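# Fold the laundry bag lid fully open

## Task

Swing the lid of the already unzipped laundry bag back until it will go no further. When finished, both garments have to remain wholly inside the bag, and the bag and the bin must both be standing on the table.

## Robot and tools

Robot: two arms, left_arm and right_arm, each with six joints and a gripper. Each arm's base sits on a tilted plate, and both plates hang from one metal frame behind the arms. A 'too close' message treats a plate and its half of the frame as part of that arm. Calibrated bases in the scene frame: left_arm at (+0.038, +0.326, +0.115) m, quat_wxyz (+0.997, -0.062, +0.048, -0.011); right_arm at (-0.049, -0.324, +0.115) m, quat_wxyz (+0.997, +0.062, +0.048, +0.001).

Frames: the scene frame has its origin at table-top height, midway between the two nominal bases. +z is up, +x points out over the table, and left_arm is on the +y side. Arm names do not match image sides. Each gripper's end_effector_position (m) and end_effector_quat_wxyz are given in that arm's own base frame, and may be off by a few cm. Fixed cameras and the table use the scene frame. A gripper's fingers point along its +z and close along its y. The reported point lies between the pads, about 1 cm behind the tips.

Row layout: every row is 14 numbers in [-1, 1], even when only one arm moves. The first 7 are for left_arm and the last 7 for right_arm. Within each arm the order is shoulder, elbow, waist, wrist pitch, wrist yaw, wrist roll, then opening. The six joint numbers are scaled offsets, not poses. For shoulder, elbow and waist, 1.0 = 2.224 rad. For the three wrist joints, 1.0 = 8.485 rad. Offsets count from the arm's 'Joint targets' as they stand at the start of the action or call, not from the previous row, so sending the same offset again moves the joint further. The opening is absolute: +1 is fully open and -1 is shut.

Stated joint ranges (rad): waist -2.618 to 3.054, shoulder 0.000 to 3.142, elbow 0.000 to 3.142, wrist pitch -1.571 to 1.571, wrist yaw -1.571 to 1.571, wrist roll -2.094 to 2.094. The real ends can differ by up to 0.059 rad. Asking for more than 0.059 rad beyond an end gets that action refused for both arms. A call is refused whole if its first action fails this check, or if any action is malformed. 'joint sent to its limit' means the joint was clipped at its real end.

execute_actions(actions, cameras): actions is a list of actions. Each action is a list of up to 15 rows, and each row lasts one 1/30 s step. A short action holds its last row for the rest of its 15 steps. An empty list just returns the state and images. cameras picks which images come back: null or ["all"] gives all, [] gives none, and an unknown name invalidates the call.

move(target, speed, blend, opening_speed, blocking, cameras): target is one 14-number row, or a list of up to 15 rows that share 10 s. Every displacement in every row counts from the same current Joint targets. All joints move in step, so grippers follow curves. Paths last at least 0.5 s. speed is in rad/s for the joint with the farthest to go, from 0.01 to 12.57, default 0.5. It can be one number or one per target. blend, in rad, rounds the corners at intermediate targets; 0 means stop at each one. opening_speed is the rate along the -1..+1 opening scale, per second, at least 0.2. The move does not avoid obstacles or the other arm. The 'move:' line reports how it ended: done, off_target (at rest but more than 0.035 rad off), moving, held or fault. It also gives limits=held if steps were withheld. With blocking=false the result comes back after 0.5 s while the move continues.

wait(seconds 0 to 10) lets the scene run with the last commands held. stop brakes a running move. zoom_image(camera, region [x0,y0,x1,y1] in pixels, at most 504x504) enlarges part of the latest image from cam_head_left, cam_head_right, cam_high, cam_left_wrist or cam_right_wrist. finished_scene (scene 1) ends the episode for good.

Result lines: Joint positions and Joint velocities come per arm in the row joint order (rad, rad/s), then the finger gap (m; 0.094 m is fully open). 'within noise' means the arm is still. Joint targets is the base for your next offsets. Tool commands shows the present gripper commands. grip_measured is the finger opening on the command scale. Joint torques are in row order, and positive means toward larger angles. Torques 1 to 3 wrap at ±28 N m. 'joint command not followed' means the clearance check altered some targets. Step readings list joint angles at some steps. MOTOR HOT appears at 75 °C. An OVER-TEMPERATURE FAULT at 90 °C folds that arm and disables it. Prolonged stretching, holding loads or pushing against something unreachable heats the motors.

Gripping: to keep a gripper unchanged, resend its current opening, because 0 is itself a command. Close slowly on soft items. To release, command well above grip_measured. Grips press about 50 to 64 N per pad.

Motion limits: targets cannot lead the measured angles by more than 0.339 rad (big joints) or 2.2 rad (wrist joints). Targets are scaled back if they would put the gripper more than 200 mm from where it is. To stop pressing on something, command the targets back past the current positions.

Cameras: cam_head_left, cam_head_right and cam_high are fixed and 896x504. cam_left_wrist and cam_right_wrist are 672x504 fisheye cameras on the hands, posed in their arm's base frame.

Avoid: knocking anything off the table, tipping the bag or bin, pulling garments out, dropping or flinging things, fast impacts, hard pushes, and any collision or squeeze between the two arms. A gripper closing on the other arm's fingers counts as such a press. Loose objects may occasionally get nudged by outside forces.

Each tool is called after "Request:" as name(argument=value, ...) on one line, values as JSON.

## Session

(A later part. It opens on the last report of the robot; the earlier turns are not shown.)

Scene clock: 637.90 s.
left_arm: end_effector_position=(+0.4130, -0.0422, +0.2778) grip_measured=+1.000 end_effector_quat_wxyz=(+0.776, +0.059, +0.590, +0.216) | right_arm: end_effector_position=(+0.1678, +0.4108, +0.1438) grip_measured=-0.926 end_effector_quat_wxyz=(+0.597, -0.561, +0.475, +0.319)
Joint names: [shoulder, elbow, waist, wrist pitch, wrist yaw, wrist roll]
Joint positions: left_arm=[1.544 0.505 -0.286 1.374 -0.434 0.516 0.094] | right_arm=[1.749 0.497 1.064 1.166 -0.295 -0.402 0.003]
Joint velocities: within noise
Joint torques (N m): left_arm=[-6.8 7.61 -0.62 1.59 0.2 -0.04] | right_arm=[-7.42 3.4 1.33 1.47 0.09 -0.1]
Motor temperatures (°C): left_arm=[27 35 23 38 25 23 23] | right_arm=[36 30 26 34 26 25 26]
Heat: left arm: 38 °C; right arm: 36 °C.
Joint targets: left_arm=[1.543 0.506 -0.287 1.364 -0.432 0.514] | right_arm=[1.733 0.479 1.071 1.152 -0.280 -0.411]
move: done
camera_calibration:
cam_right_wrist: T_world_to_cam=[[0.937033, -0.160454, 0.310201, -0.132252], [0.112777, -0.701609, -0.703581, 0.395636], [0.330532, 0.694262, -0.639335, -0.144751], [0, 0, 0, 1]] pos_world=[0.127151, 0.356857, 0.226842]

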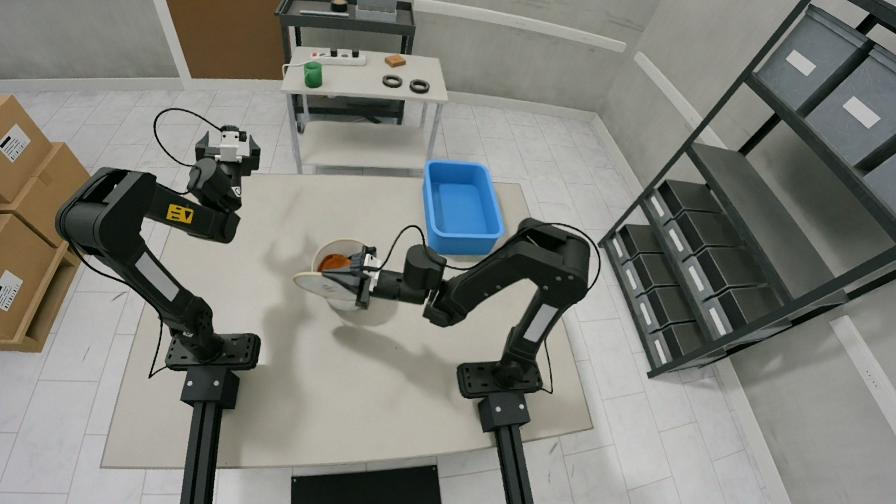

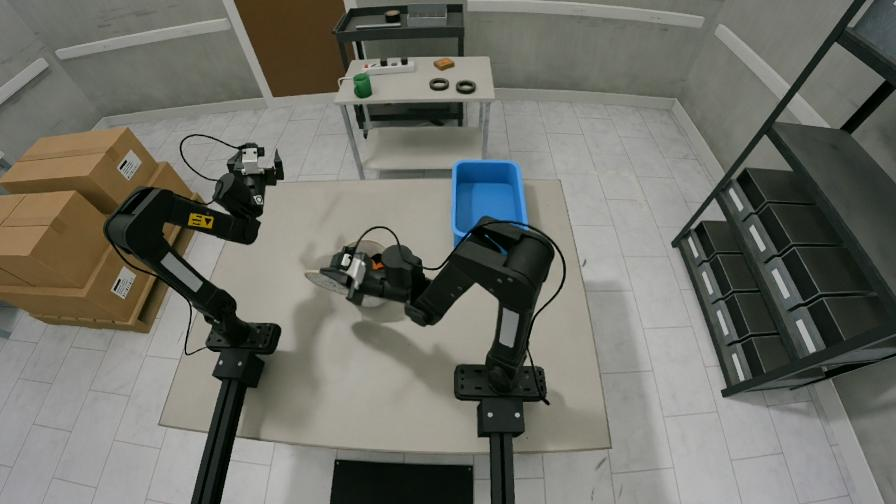

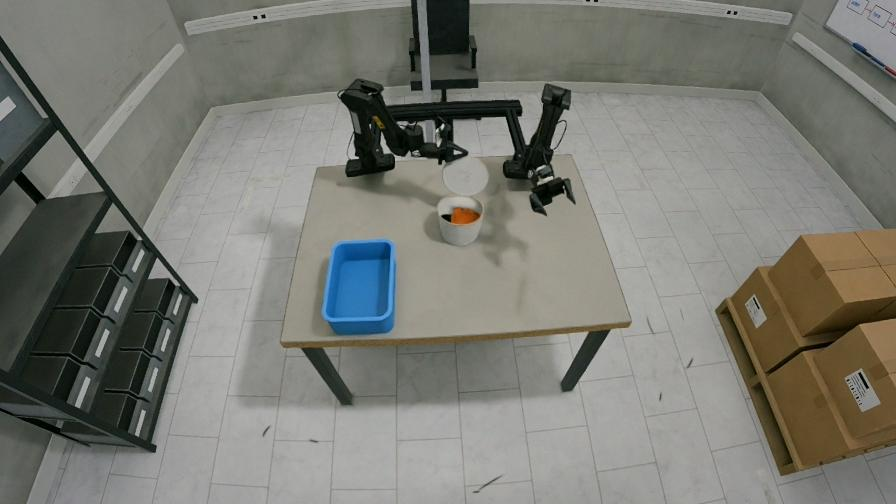

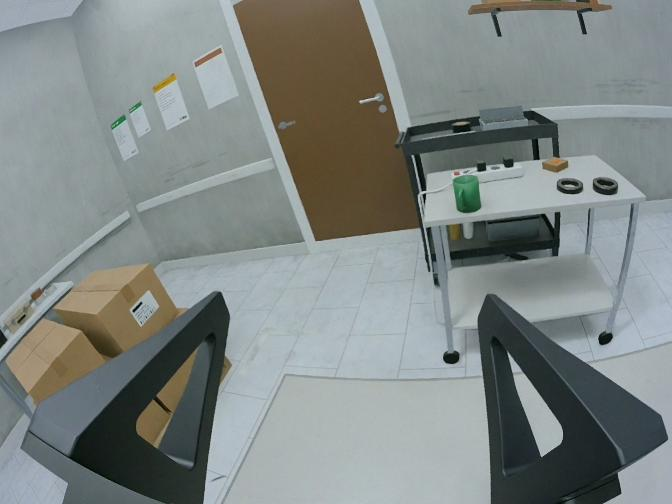

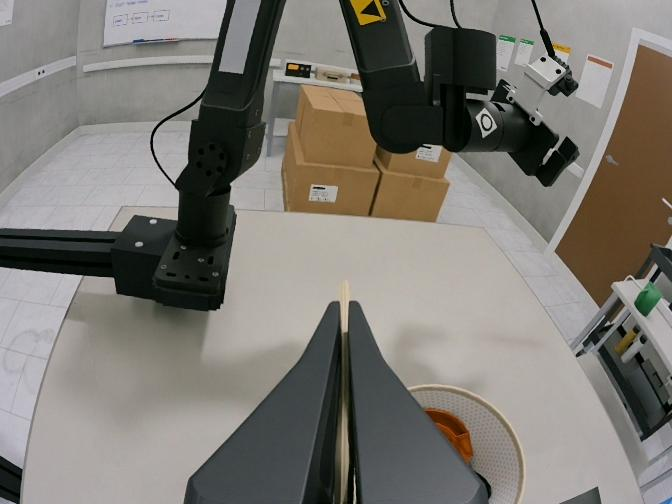

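Request:
move(target=[[0,0,0,0,0,0,1,0.0422,-0.0288,0.0634,0.0190,0.0165,-0.0290,-1]], speed=0.15)

Request:
zoom_image(camera="cam_high", region=[400, 130, 520, 260])

Request:
zoom_image(camera="cam_head_left", region=[270, 200, 410, 330])

Scene clock: 647.30 s.
left_arm: end_effector_position=(+0.4130, -0.0422, +0.2778) grip_measured=+1.000 end_effector_quat_wxyz=(+0.776, +0.059, +0.590, +0.216) | right_arm: end_effector_position=(+0.1294, +0.4153, +0.1291) grip_measured=-0.926 end_effector_quat_wxyz=(+0.640, -0.614, +0.395, +0.239)
Joint names: [shoulder, elbow, waist, wrist pitch, wrist yaw, wrist roll]
Joint positions: left_arm=[1.544 0.505 -0.286 1.374 -0.434 0.516 0.094] | right_arm=[1.812 0.431 1.204 1.314 -0.153 -0.652 0.003]
Joint velocities: within noise
Joint torques (N m): left_arm=[-6.94 7.47 -0.72 1.64 0.2 -0.05] | right_arm=[-4.9 3.12 1.31 1.61 0.07 -0.07]
Motor temperatures (°C): left_arm=[27 35 23 38 25 23 23] | right_arm=[35 30 26 34 26 25 26]
Heat: left arm: 38 °C; right arm: 35 °C.
Joint targets: left_arm=[1.543 0.506 -0.287 1.364 -0.432 0.514] | right_arm=[1.827 0.415 1.212 1.313 -0.140 -0.657]
move: done
camera_calibration:
cam_right_wrist: T_world_to_cam=[[0.826582, -0.127407, 0.548206, -0.121036], [0.299661, -0.724873, -0.620292, 0.367499], [0.476409, 0.676998, -0.560988, -0.166353], [0, 0, 0, 1]] pos_world=[0.0691731, 0.36359, 0.200988]

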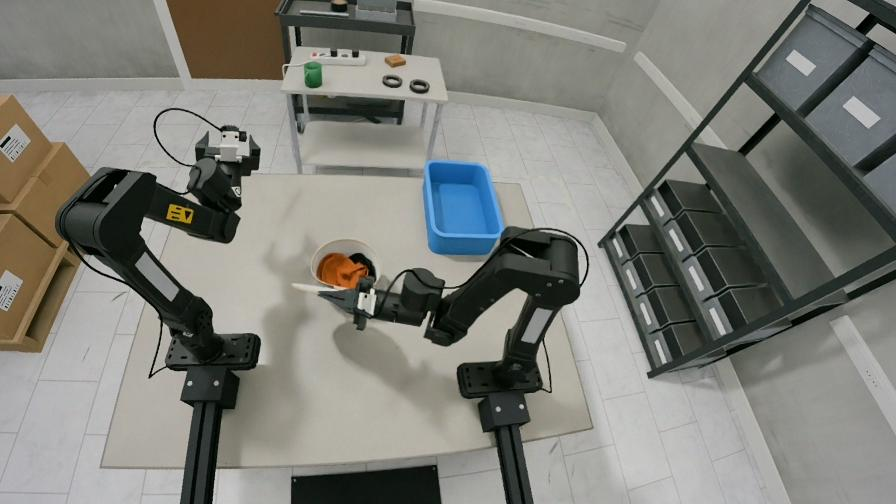

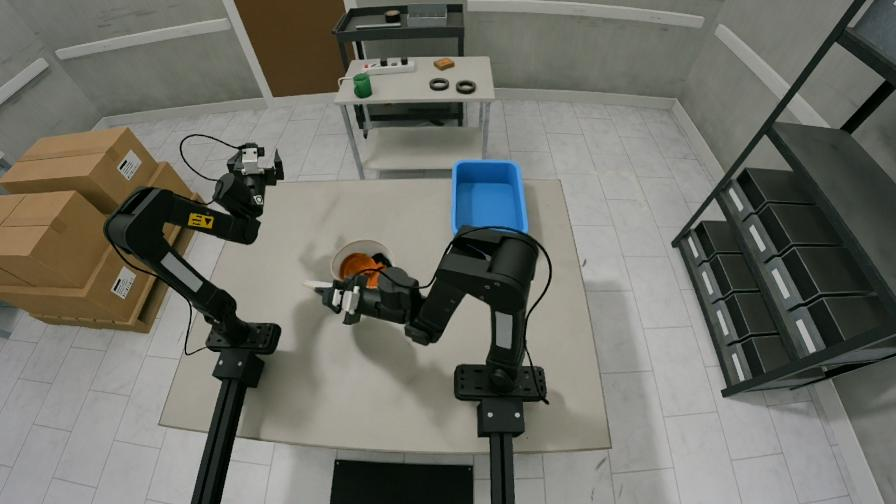

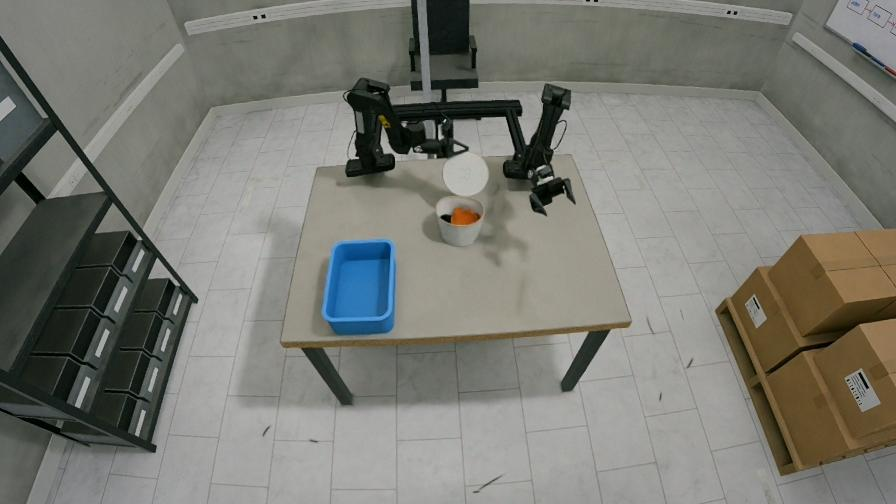

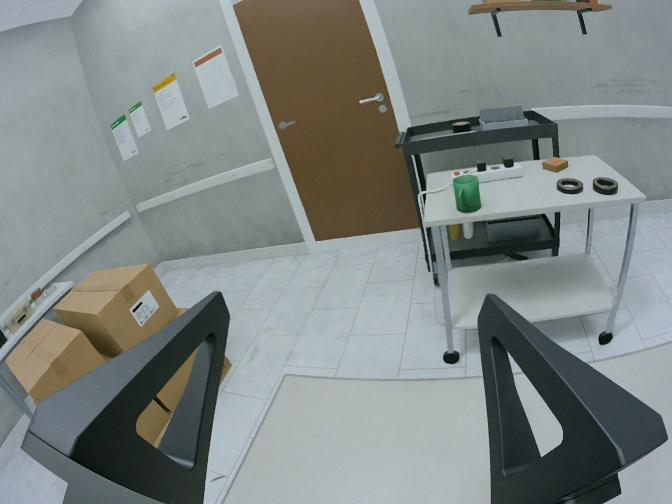

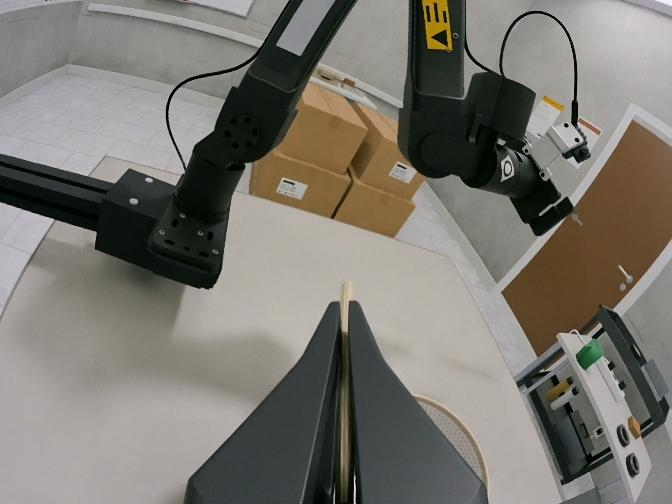

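Scaled by 3.877 from the camera's 896x504 image, which has a finer 1280x720 frame.

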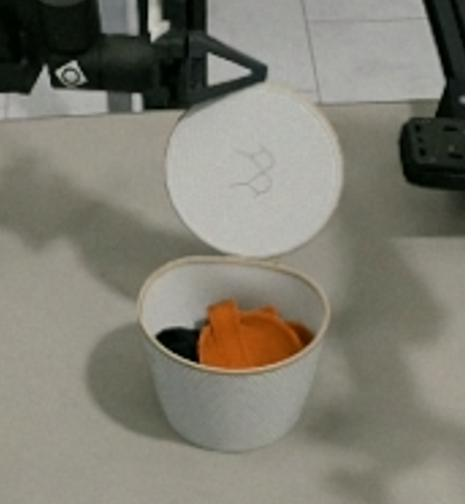

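Scaled by 3.600 from the camera's 896x504 image, which has a finer 1280x720 frame.

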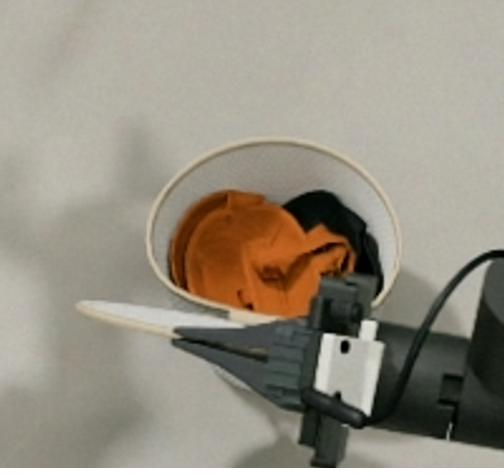

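Request:
move(target=[0,0,0,0,0,0,1,0,0,0,0,0,0,-0.7], speed=0.15, opening_speed=0.2, cameras=["cam_right_wrist","cam_high","cam_head_left"])

Request:
zoom_image(camera="cam_high", region=[400, 130, 520, 260])

Request:
zoom_image(camera="cam_head_left", region=[270, 200, 410, 330])

Request:
zoom_image(camera="cam_right_wrist", region=[200, 250, 500, 504])

Scene clock: 665.53 s.
left_arm: end_effector_position=(+0.4130, -0.0422, +0.2778) grip_measured=+1.000 end_effector_quat_wxyz=(+0.776, +0.059, +0.590, +0.216) | right_arm: end_effector_position=(+0.1304, +0.4151, +0.1291) grip_measured=-0.703 end_effector_quat_wxyz=(+0.641, -0.613, +0.396, +0.237)
Joint names: [shoulder, elbow, waist, wrist pitch, wrist yaw, wrist roll]
Joint positions: left_arm=[1.544 0.505 -0.286 1.374 -0.434 0.516 0.094] | right_arm=[1.812 0.431 1.204 1.314 -0.147 -0.653 0.014]
Joint velocities: within noise
Joint torques (N m): left_arm=[-7.09 7.25 -0.7 1.58 0.17 -0.04] | right_arm=[-4.9 3.11 1.32 1.61 0.01 -0.05]
Motor temperatures (°C): left_arm=[27 35 23 38 25 23 23] | right_arm=[34 29 26 34 26 25 26]
Heat: left arm: 38 °C; right arm: 34 °C.
Joint targets: left_arm=[1.543 0.506 -0.287 1.364 -0.432 0.514] | right_arm=[1.827 0.415 1.212 1.313 -0.140 -0.657]
move: done
camera_calibration:
cam_right_wrist: T_world_to_cam=[[0.825114, -0.132428, 0.549226, -0.119854], [0.296041, -0.726646, -0.619956, 0.368272], [0.481193, 0.674128, -0.560362, -0.166238], [0, 0, 0, 1]] pos_world=[0.0698619, 0.363797, 0.200986]
Images, in order (width x height): cam_head_left 896x504, cam_high 896x504, cam_right_wrist 672x504.

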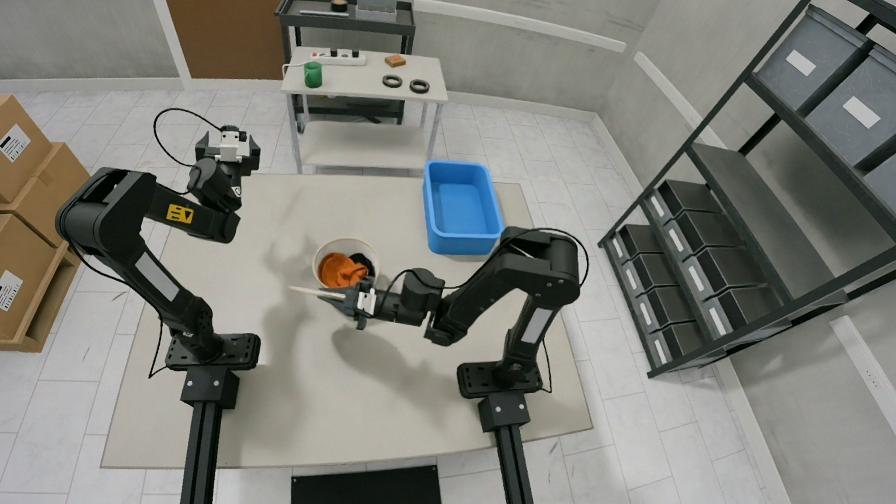

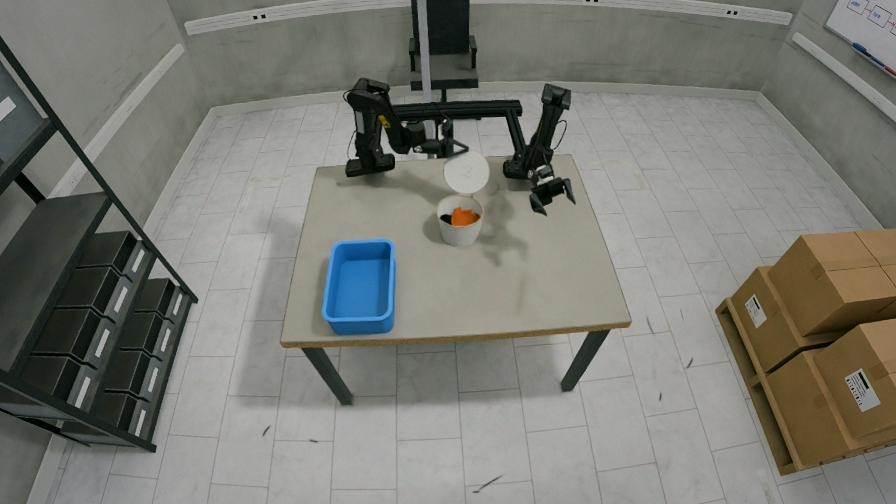

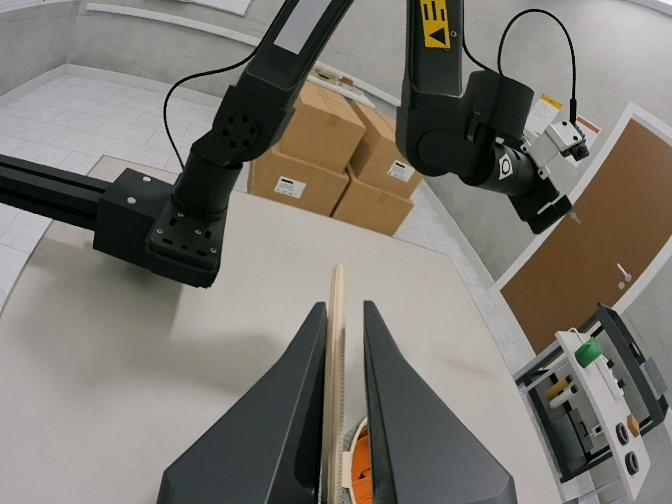

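Scaled by 3.877 from the camera's 896x504 image, which has a finer 1280x720 frame.

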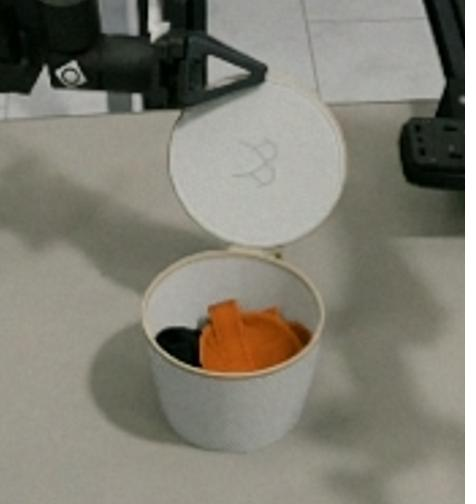

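Scaled by 3.600 from the camera's 896x504 image, which has a finer 1280x720 frame.

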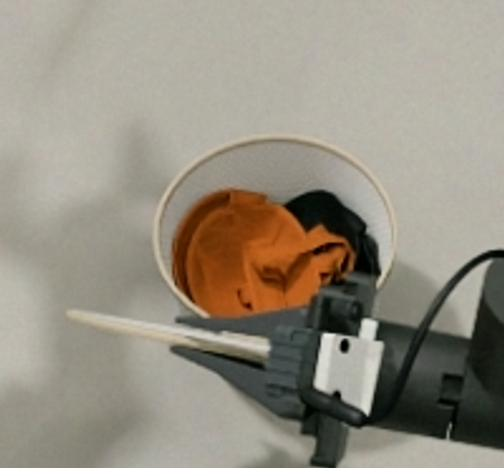

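Scaled by 1.680 from the camera's 672x504 image, which has a finer 960x720 frame.

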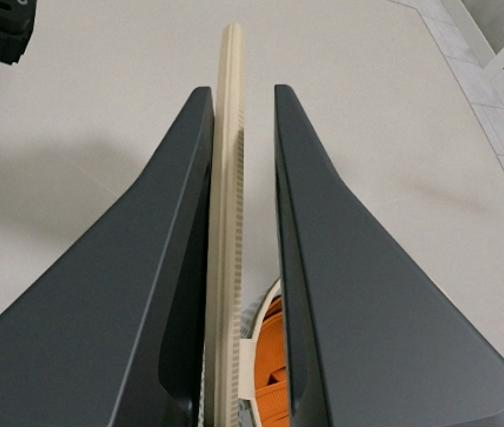

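Request:
move(target=[[0,0,0,0,0,0,1,0.0826,-0.0144,0.0543,0.0256,0.0142,-0.0292,-0.7]], speed=0.15, cameras=["cam_right_wrist","cam_high","cam_head_left"])

Request:
zoom_image(camera="cam_high", region=[400, 130, 520, 260])

Request:
zoom_image(camera="cam_head_left", region=[270, 200, 410, 330])

Request:
zoom_image(camera="cam_right_wrist", region=[200, 250, 500, 504])

Scene clock: 682.57 s.
left_arm: end_effector_position=(+0.4130, -0.0422, +0.2778) grip_measured=+1.000 end_effector_quat_wxyz=(+0.776, +0.059, +0.590, +0.216) | right_arm: end_effector_position=(+0.0997, +0.4172, +0.0909) grip_measured=-0.703 end_effector_quat_wxyz=(+0.659, -0.664, +0.318, +0.151)
Joint names: [shoulder, elbow, waist, wrist pitch, wrist yaw, wrist roll]
Joint positions: left_arm=[1.544 0.505 -0.286 1.374 -0.434 0.516 0.094] | right_arm=[1.997 0.394 1.323 1.517 -0.027 -0.9 0.014]
Joint velocities: within noise
Joint torques (N m): left_arm=[-7.01 7.38 -0.59 1.62 0.17 -0.11] | right_arm=[-5.49 2.45 1.47 1.73 0.05 -0.03]
Motor temperatures (°C): left_arm=[27 35 23 38 25 23 23] | right_arm=[33 29 26 34 26 25 24]
Heat: left arm: 38 °C; right arm: 34 °C.
Joint targets: left_arm=[1.543 0.506 -0.287 1.364 -0.432 0.514] | right_arm=[2.010 0.383 1.333 1.531 -0.020 -0.905]
move: done
camera_calibration:
cam_right_wrist: T_world_to_cam=[[0.669009, -0.0710897, 0.739846, -0.100691], [0.443141, -0.760991, -0.473834, 0.341555], [0.596701, 0.644855, -0.477608, -0.181163], [0, 0, 0, 1]] pos_world=[0.0241065, 0.369586, 0.149811]
Images, in order (width x height): cam_head_left 896x504, cam_high 896x504, cam_right_wrist 672x504.

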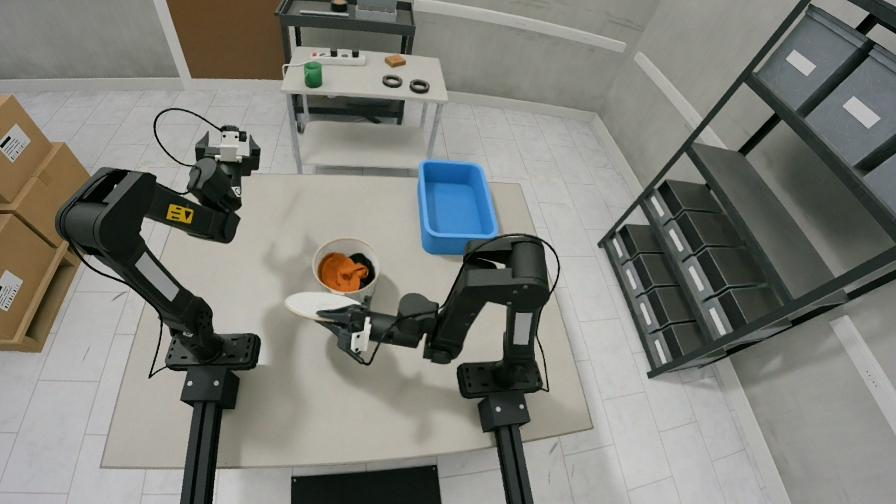

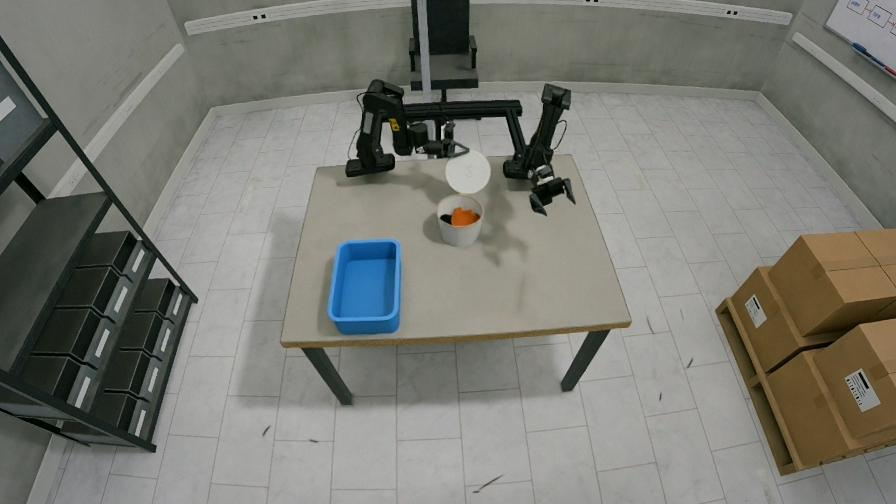

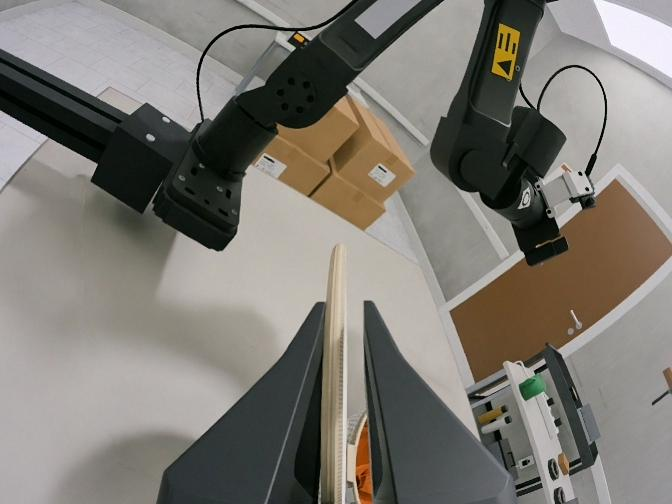

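Scaled by 3.877 from the camera's 896x504 image, which has a finer 1280x720 frame.

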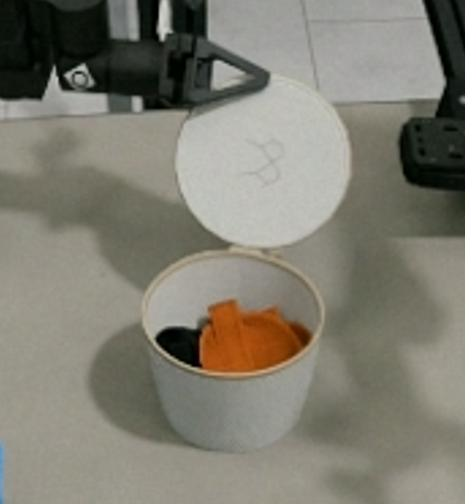

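Scaled by 3.600 from the camera's 896x504 image, which has a finer 1280x720 frame.

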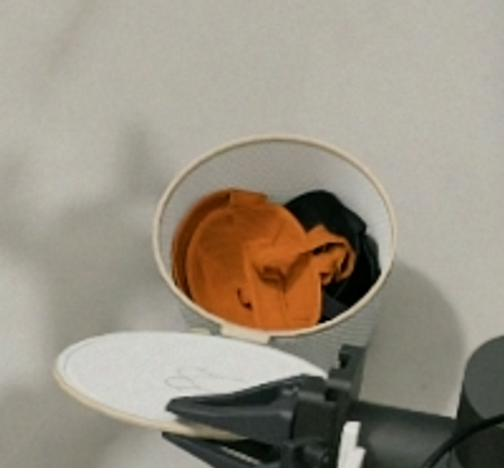

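Scaled by 1.680 from the camera's 672x504 image, which has a finer 960x720 frame.

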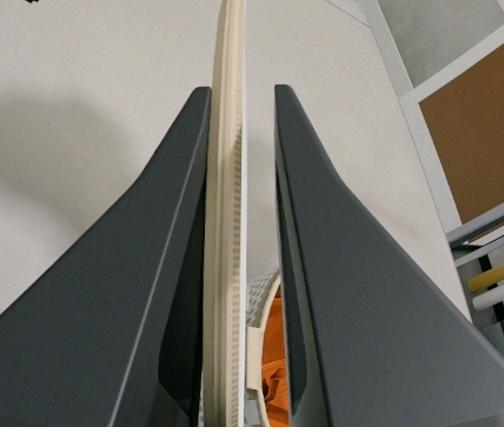

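Request:
move(target=[[0,0,0,0,0,0,1,-0.1178,0.0265,0.0076,-0.0613,0.005,0.0007,-0.47],[0,0,0,0,0,0,1,-0.0220,0.0117,0.0454,-0.0324,0.0144,-0.0273,-0.47]], speed=0.2, opening_speed=0.2, cameras=["cam_right_wrist","cam_high","cam_head_left"])

Request:
zoom_image(camera="cam_high", region=[400, 130, 520, 260])

Request:
zoom_image(camera="cam_head_left", region=[270, 200, 410, 370])

Request:
zoom_image(camera="cam_right_wrist", region=[200, 250, 500, 504])

Scene clock: 753.43 s.
left_arm: end_effector_position=(+0.4130, -0.0422, +0.2778) grip_measured=+1.000 end_effector_quat_wxyz=(+0.776, +0.059, +0.590, +0.216) | right_arm: end_effector_position=(+0.0782, +0.4163, +0.0493) grip_measured=-0.473 end_effector_quat_wxyz=(-0.594, +0.760, -0.259, -0.048)
Joint names: [shoulder, elbow, waist, wrist pitch, wrist yaw, wrist roll]
Joint positions: left_arm=[1.544 0.505 -0.286 1.374 -0.434 0.516 0.094] | right_arm=[1.949 0.414 1.423 1.241 0.097 -1.133 0.025]
Joint velocities: within noise
Joint torques (N m): left_arm=[-7.01 7.53 -0.99 1.62 0.21 -0.03] | right_arm=[-5.49 3.37 1.43 1.77 0.03 -0.04]
Motor temperatures (°C): left_arm=[27 35 23 38 25 23 23] | right_arm=[33 29 26 35 26 25 23]
Heat: left arm: 38 °C; right arm: 35 °C.
Joint targets: left_arm=[1.543 0.506 -0.287 1.364 -0.432 0.514] | right_arm=[1.962 0.409 1.434 1.256 0.102 -1.136]
move: done
camera_calibration:
cam_right_wrist: T_world_to_cam=[[0.503945, 0.151944, 0.850266, -0.140867], [0.527539, -0.83361, -0.1637, 0.339133], [0.683917, 0.531044, -0.50025, -0.145915], [0, 0, 0, 1]] pos_world=[-0.00812247, 0.381595, 0.102296]
Images, in order (width x height): cam_head_left 896x504, cam_high 896x504, cam_right_wrist 672x504.

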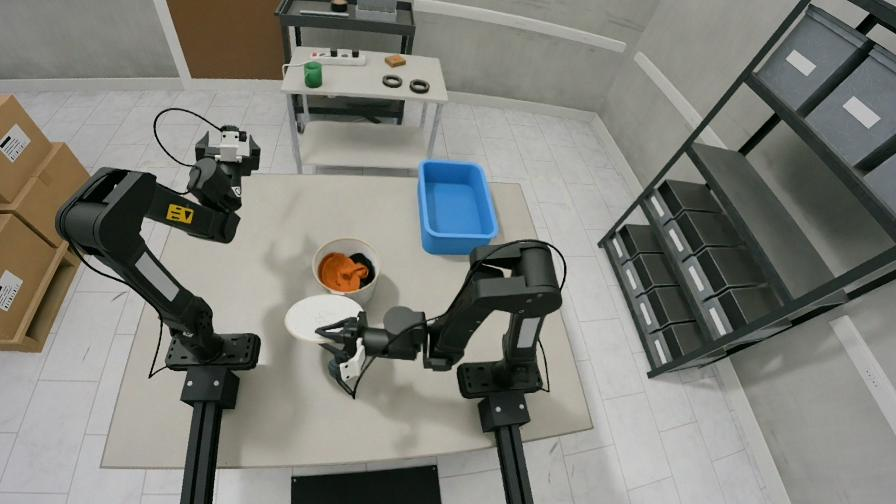

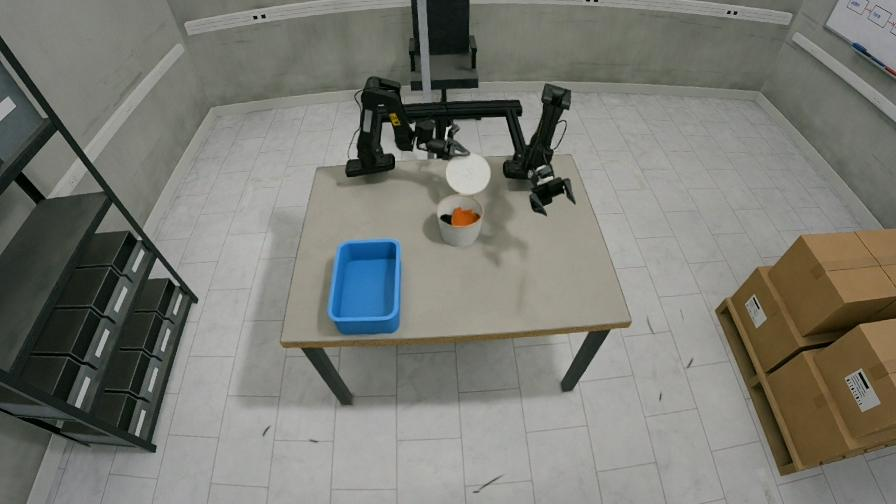

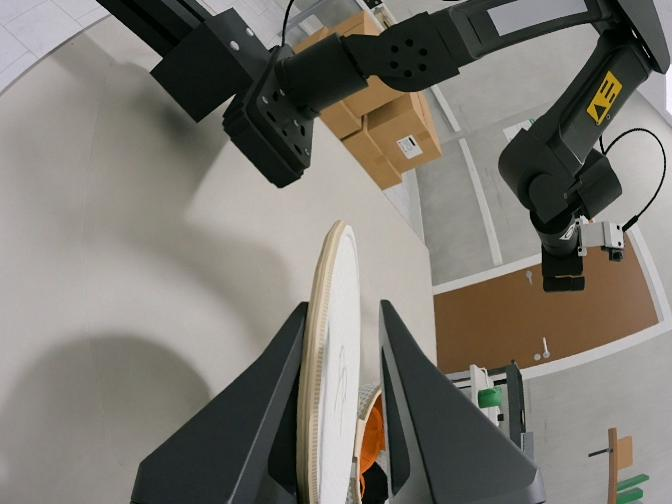

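Scaled by 3.877 from the camera's 896x504 image, which has a finer 1280x720 frame.

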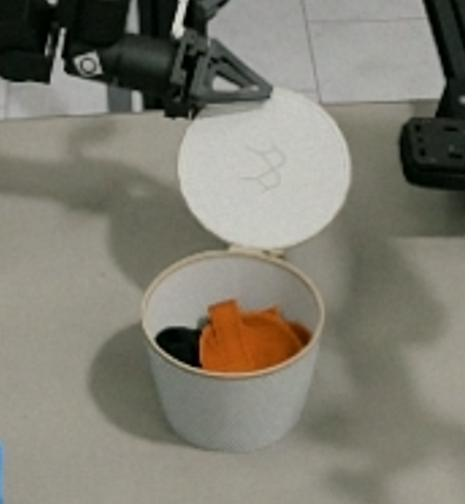

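Scaled by 2.965 from the camera's 896x504 image, which has a finer 1280x720 frame.

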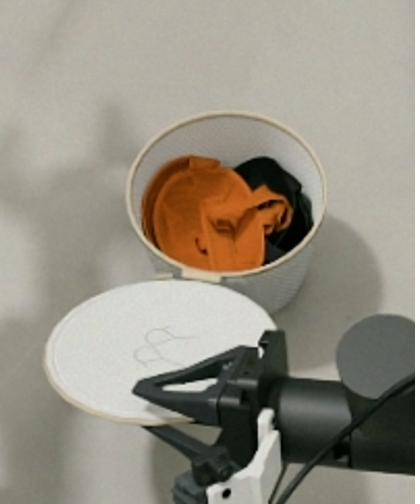

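Scaled by 1.680 from the camera's 672x504 image, which has a finer 960x720 frame.

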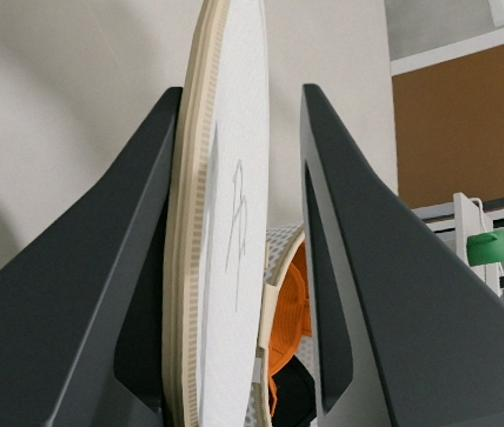

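Request:
move(target=[[0,0,0,0,0,0,1,0.1178,0.0036,0.0193,0.0299,0.0048,-0.0297,-0.47]], speed=0.2, cameras=["cam_right_wrist","cam_high","cam_head_left","cam_head_right"])

Request:
zoom_image(camera="cam_high", region=[400, 130, 520, 260])

Request:
zoom_image(camera="cam_head_left", region=[270, 200, 410, 370])

Request:
zoom_image(camera="cam_right_wrist", region=[200, 250, 500, 504])

Scene clock: 764.53 s.
left_arm: end_effector_position=(+0.4130, -0.0422, +0.2778) grip_measured=+1.000 end_effector_quat_wxyz=(+0.776, +0.059, +0.590, +0.216) | right_arm: end_effector_position=(+0.0668, +0.4124, +0.0053) grip_measured=-0.473 end_effector_quat_wxyz=(-0.594, +0.789, -0.156, +0.031)
Joint names: [shoulder, elbow, waist, wrist pitch, wrist yaw, wrist roll]
Joint positions: left_arm=[1.544 0.505 -0.286 1.374 -0.434 0.516 0.094] | right_arm=[2.209 0.414 1.466 1.494 0.137 -1.385 0.025]
Joint velocities: within noise
Joint torques (N m): left_arm=[-7.08 7.49 -0.72 1.6 0.14 -0.03] | right_arm=[-6.11 2.7 1.5 1.79 0.04 -0.01]
Motor temperatures (°C): left_arm=[27 35 23 38 25 23 23] | right_arm=[33 29 26 36 26 25 23]
Heat: left arm: 38 °C; right arm: 36 °C.
Joint targets: left_arm=[1.543 0.506 -0.287 1.364 -0.432 0.514] | right_arm=[2.223 0.417 1.477 1.509 0.143 -1.388]
move: done
camera_calibration:
cam_right_wrist: T_world_to_cam=[[0.268687, 0.242025, 0.932326, -0.119057], [0.607454, -0.79375, 0.03099, 0.31183], [0.747534, 0.558018, -0.360289, -0.174168], [0, 0, 0, 1]] pos_world=[-0.0272367, 0.373519, 0.038586]
Images, in order (width x height): cam_head_left 896x504, cam_head_right 896x504, cam_high 896x504, cam_right_wrist 672x504.

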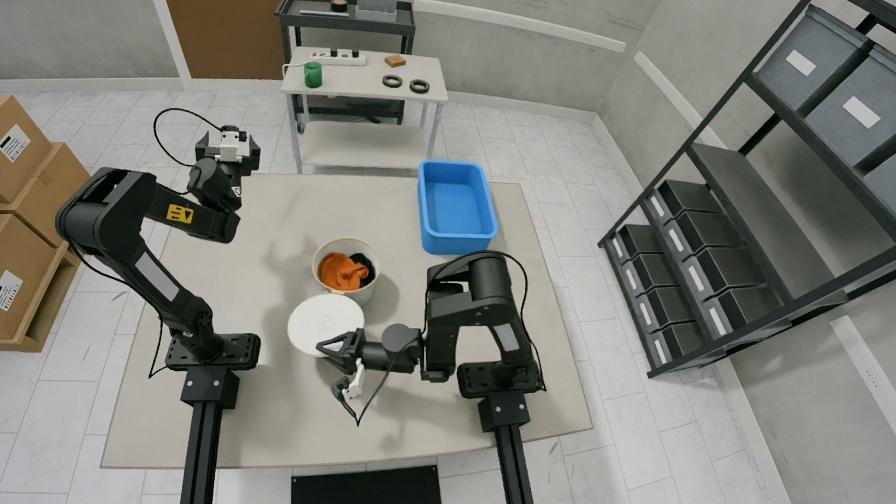

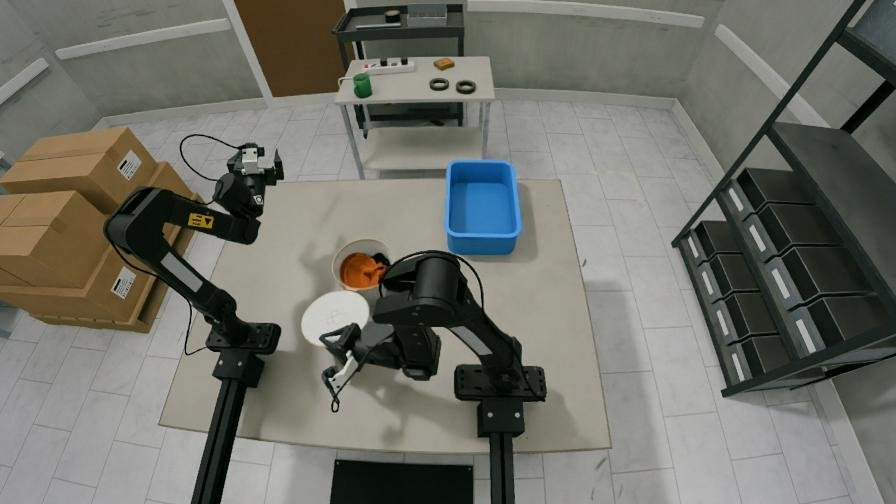

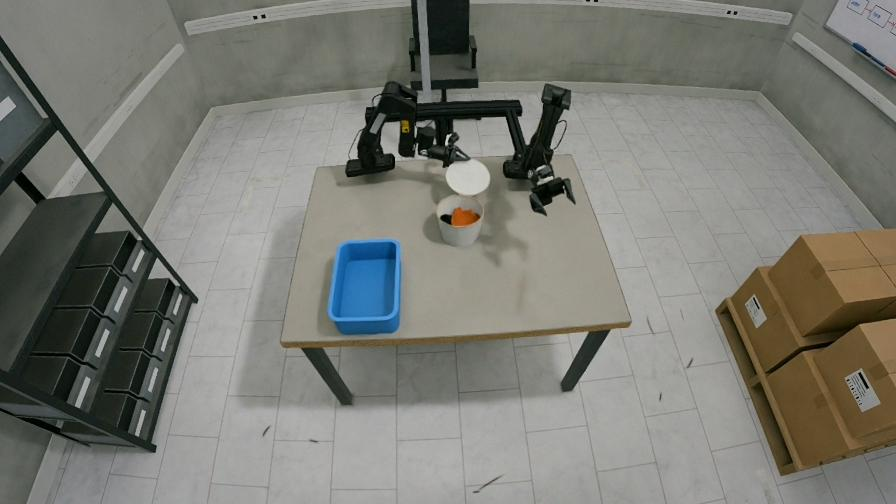

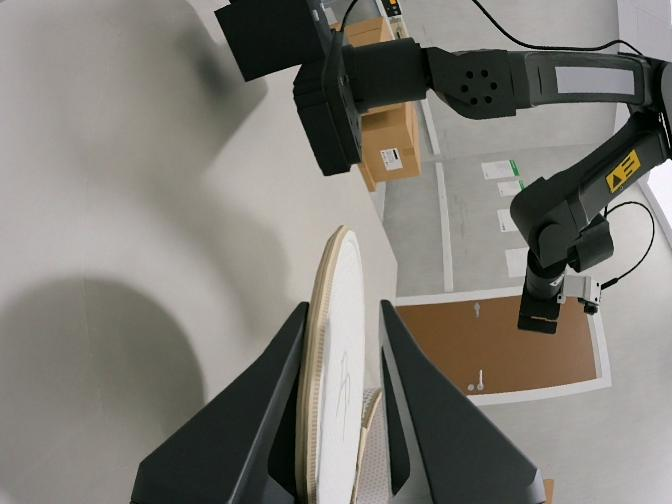

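Scaled by 3.877 from the camera's 896x504 image, which has a finer 1280x720 frame.

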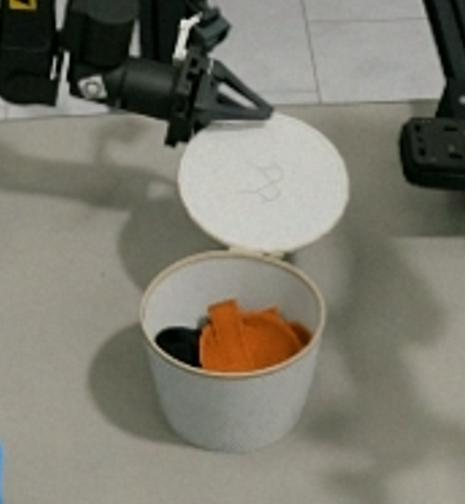

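Scaled by 2.965 from the camera's 896x504 image, which has a finer 1280x720 frame.

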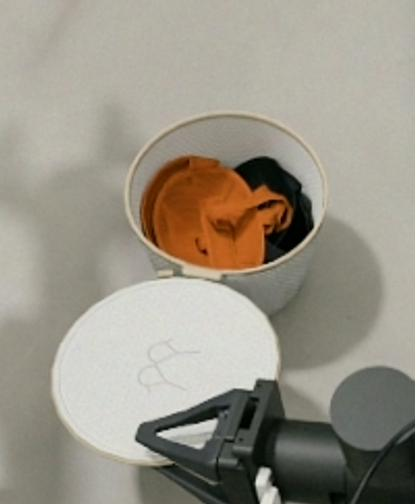

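Scaled by 1.680 from the camera's 672x504 image, which has a finer 960x720 frame.

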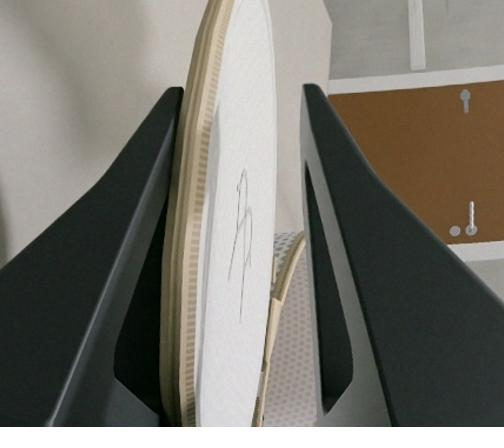

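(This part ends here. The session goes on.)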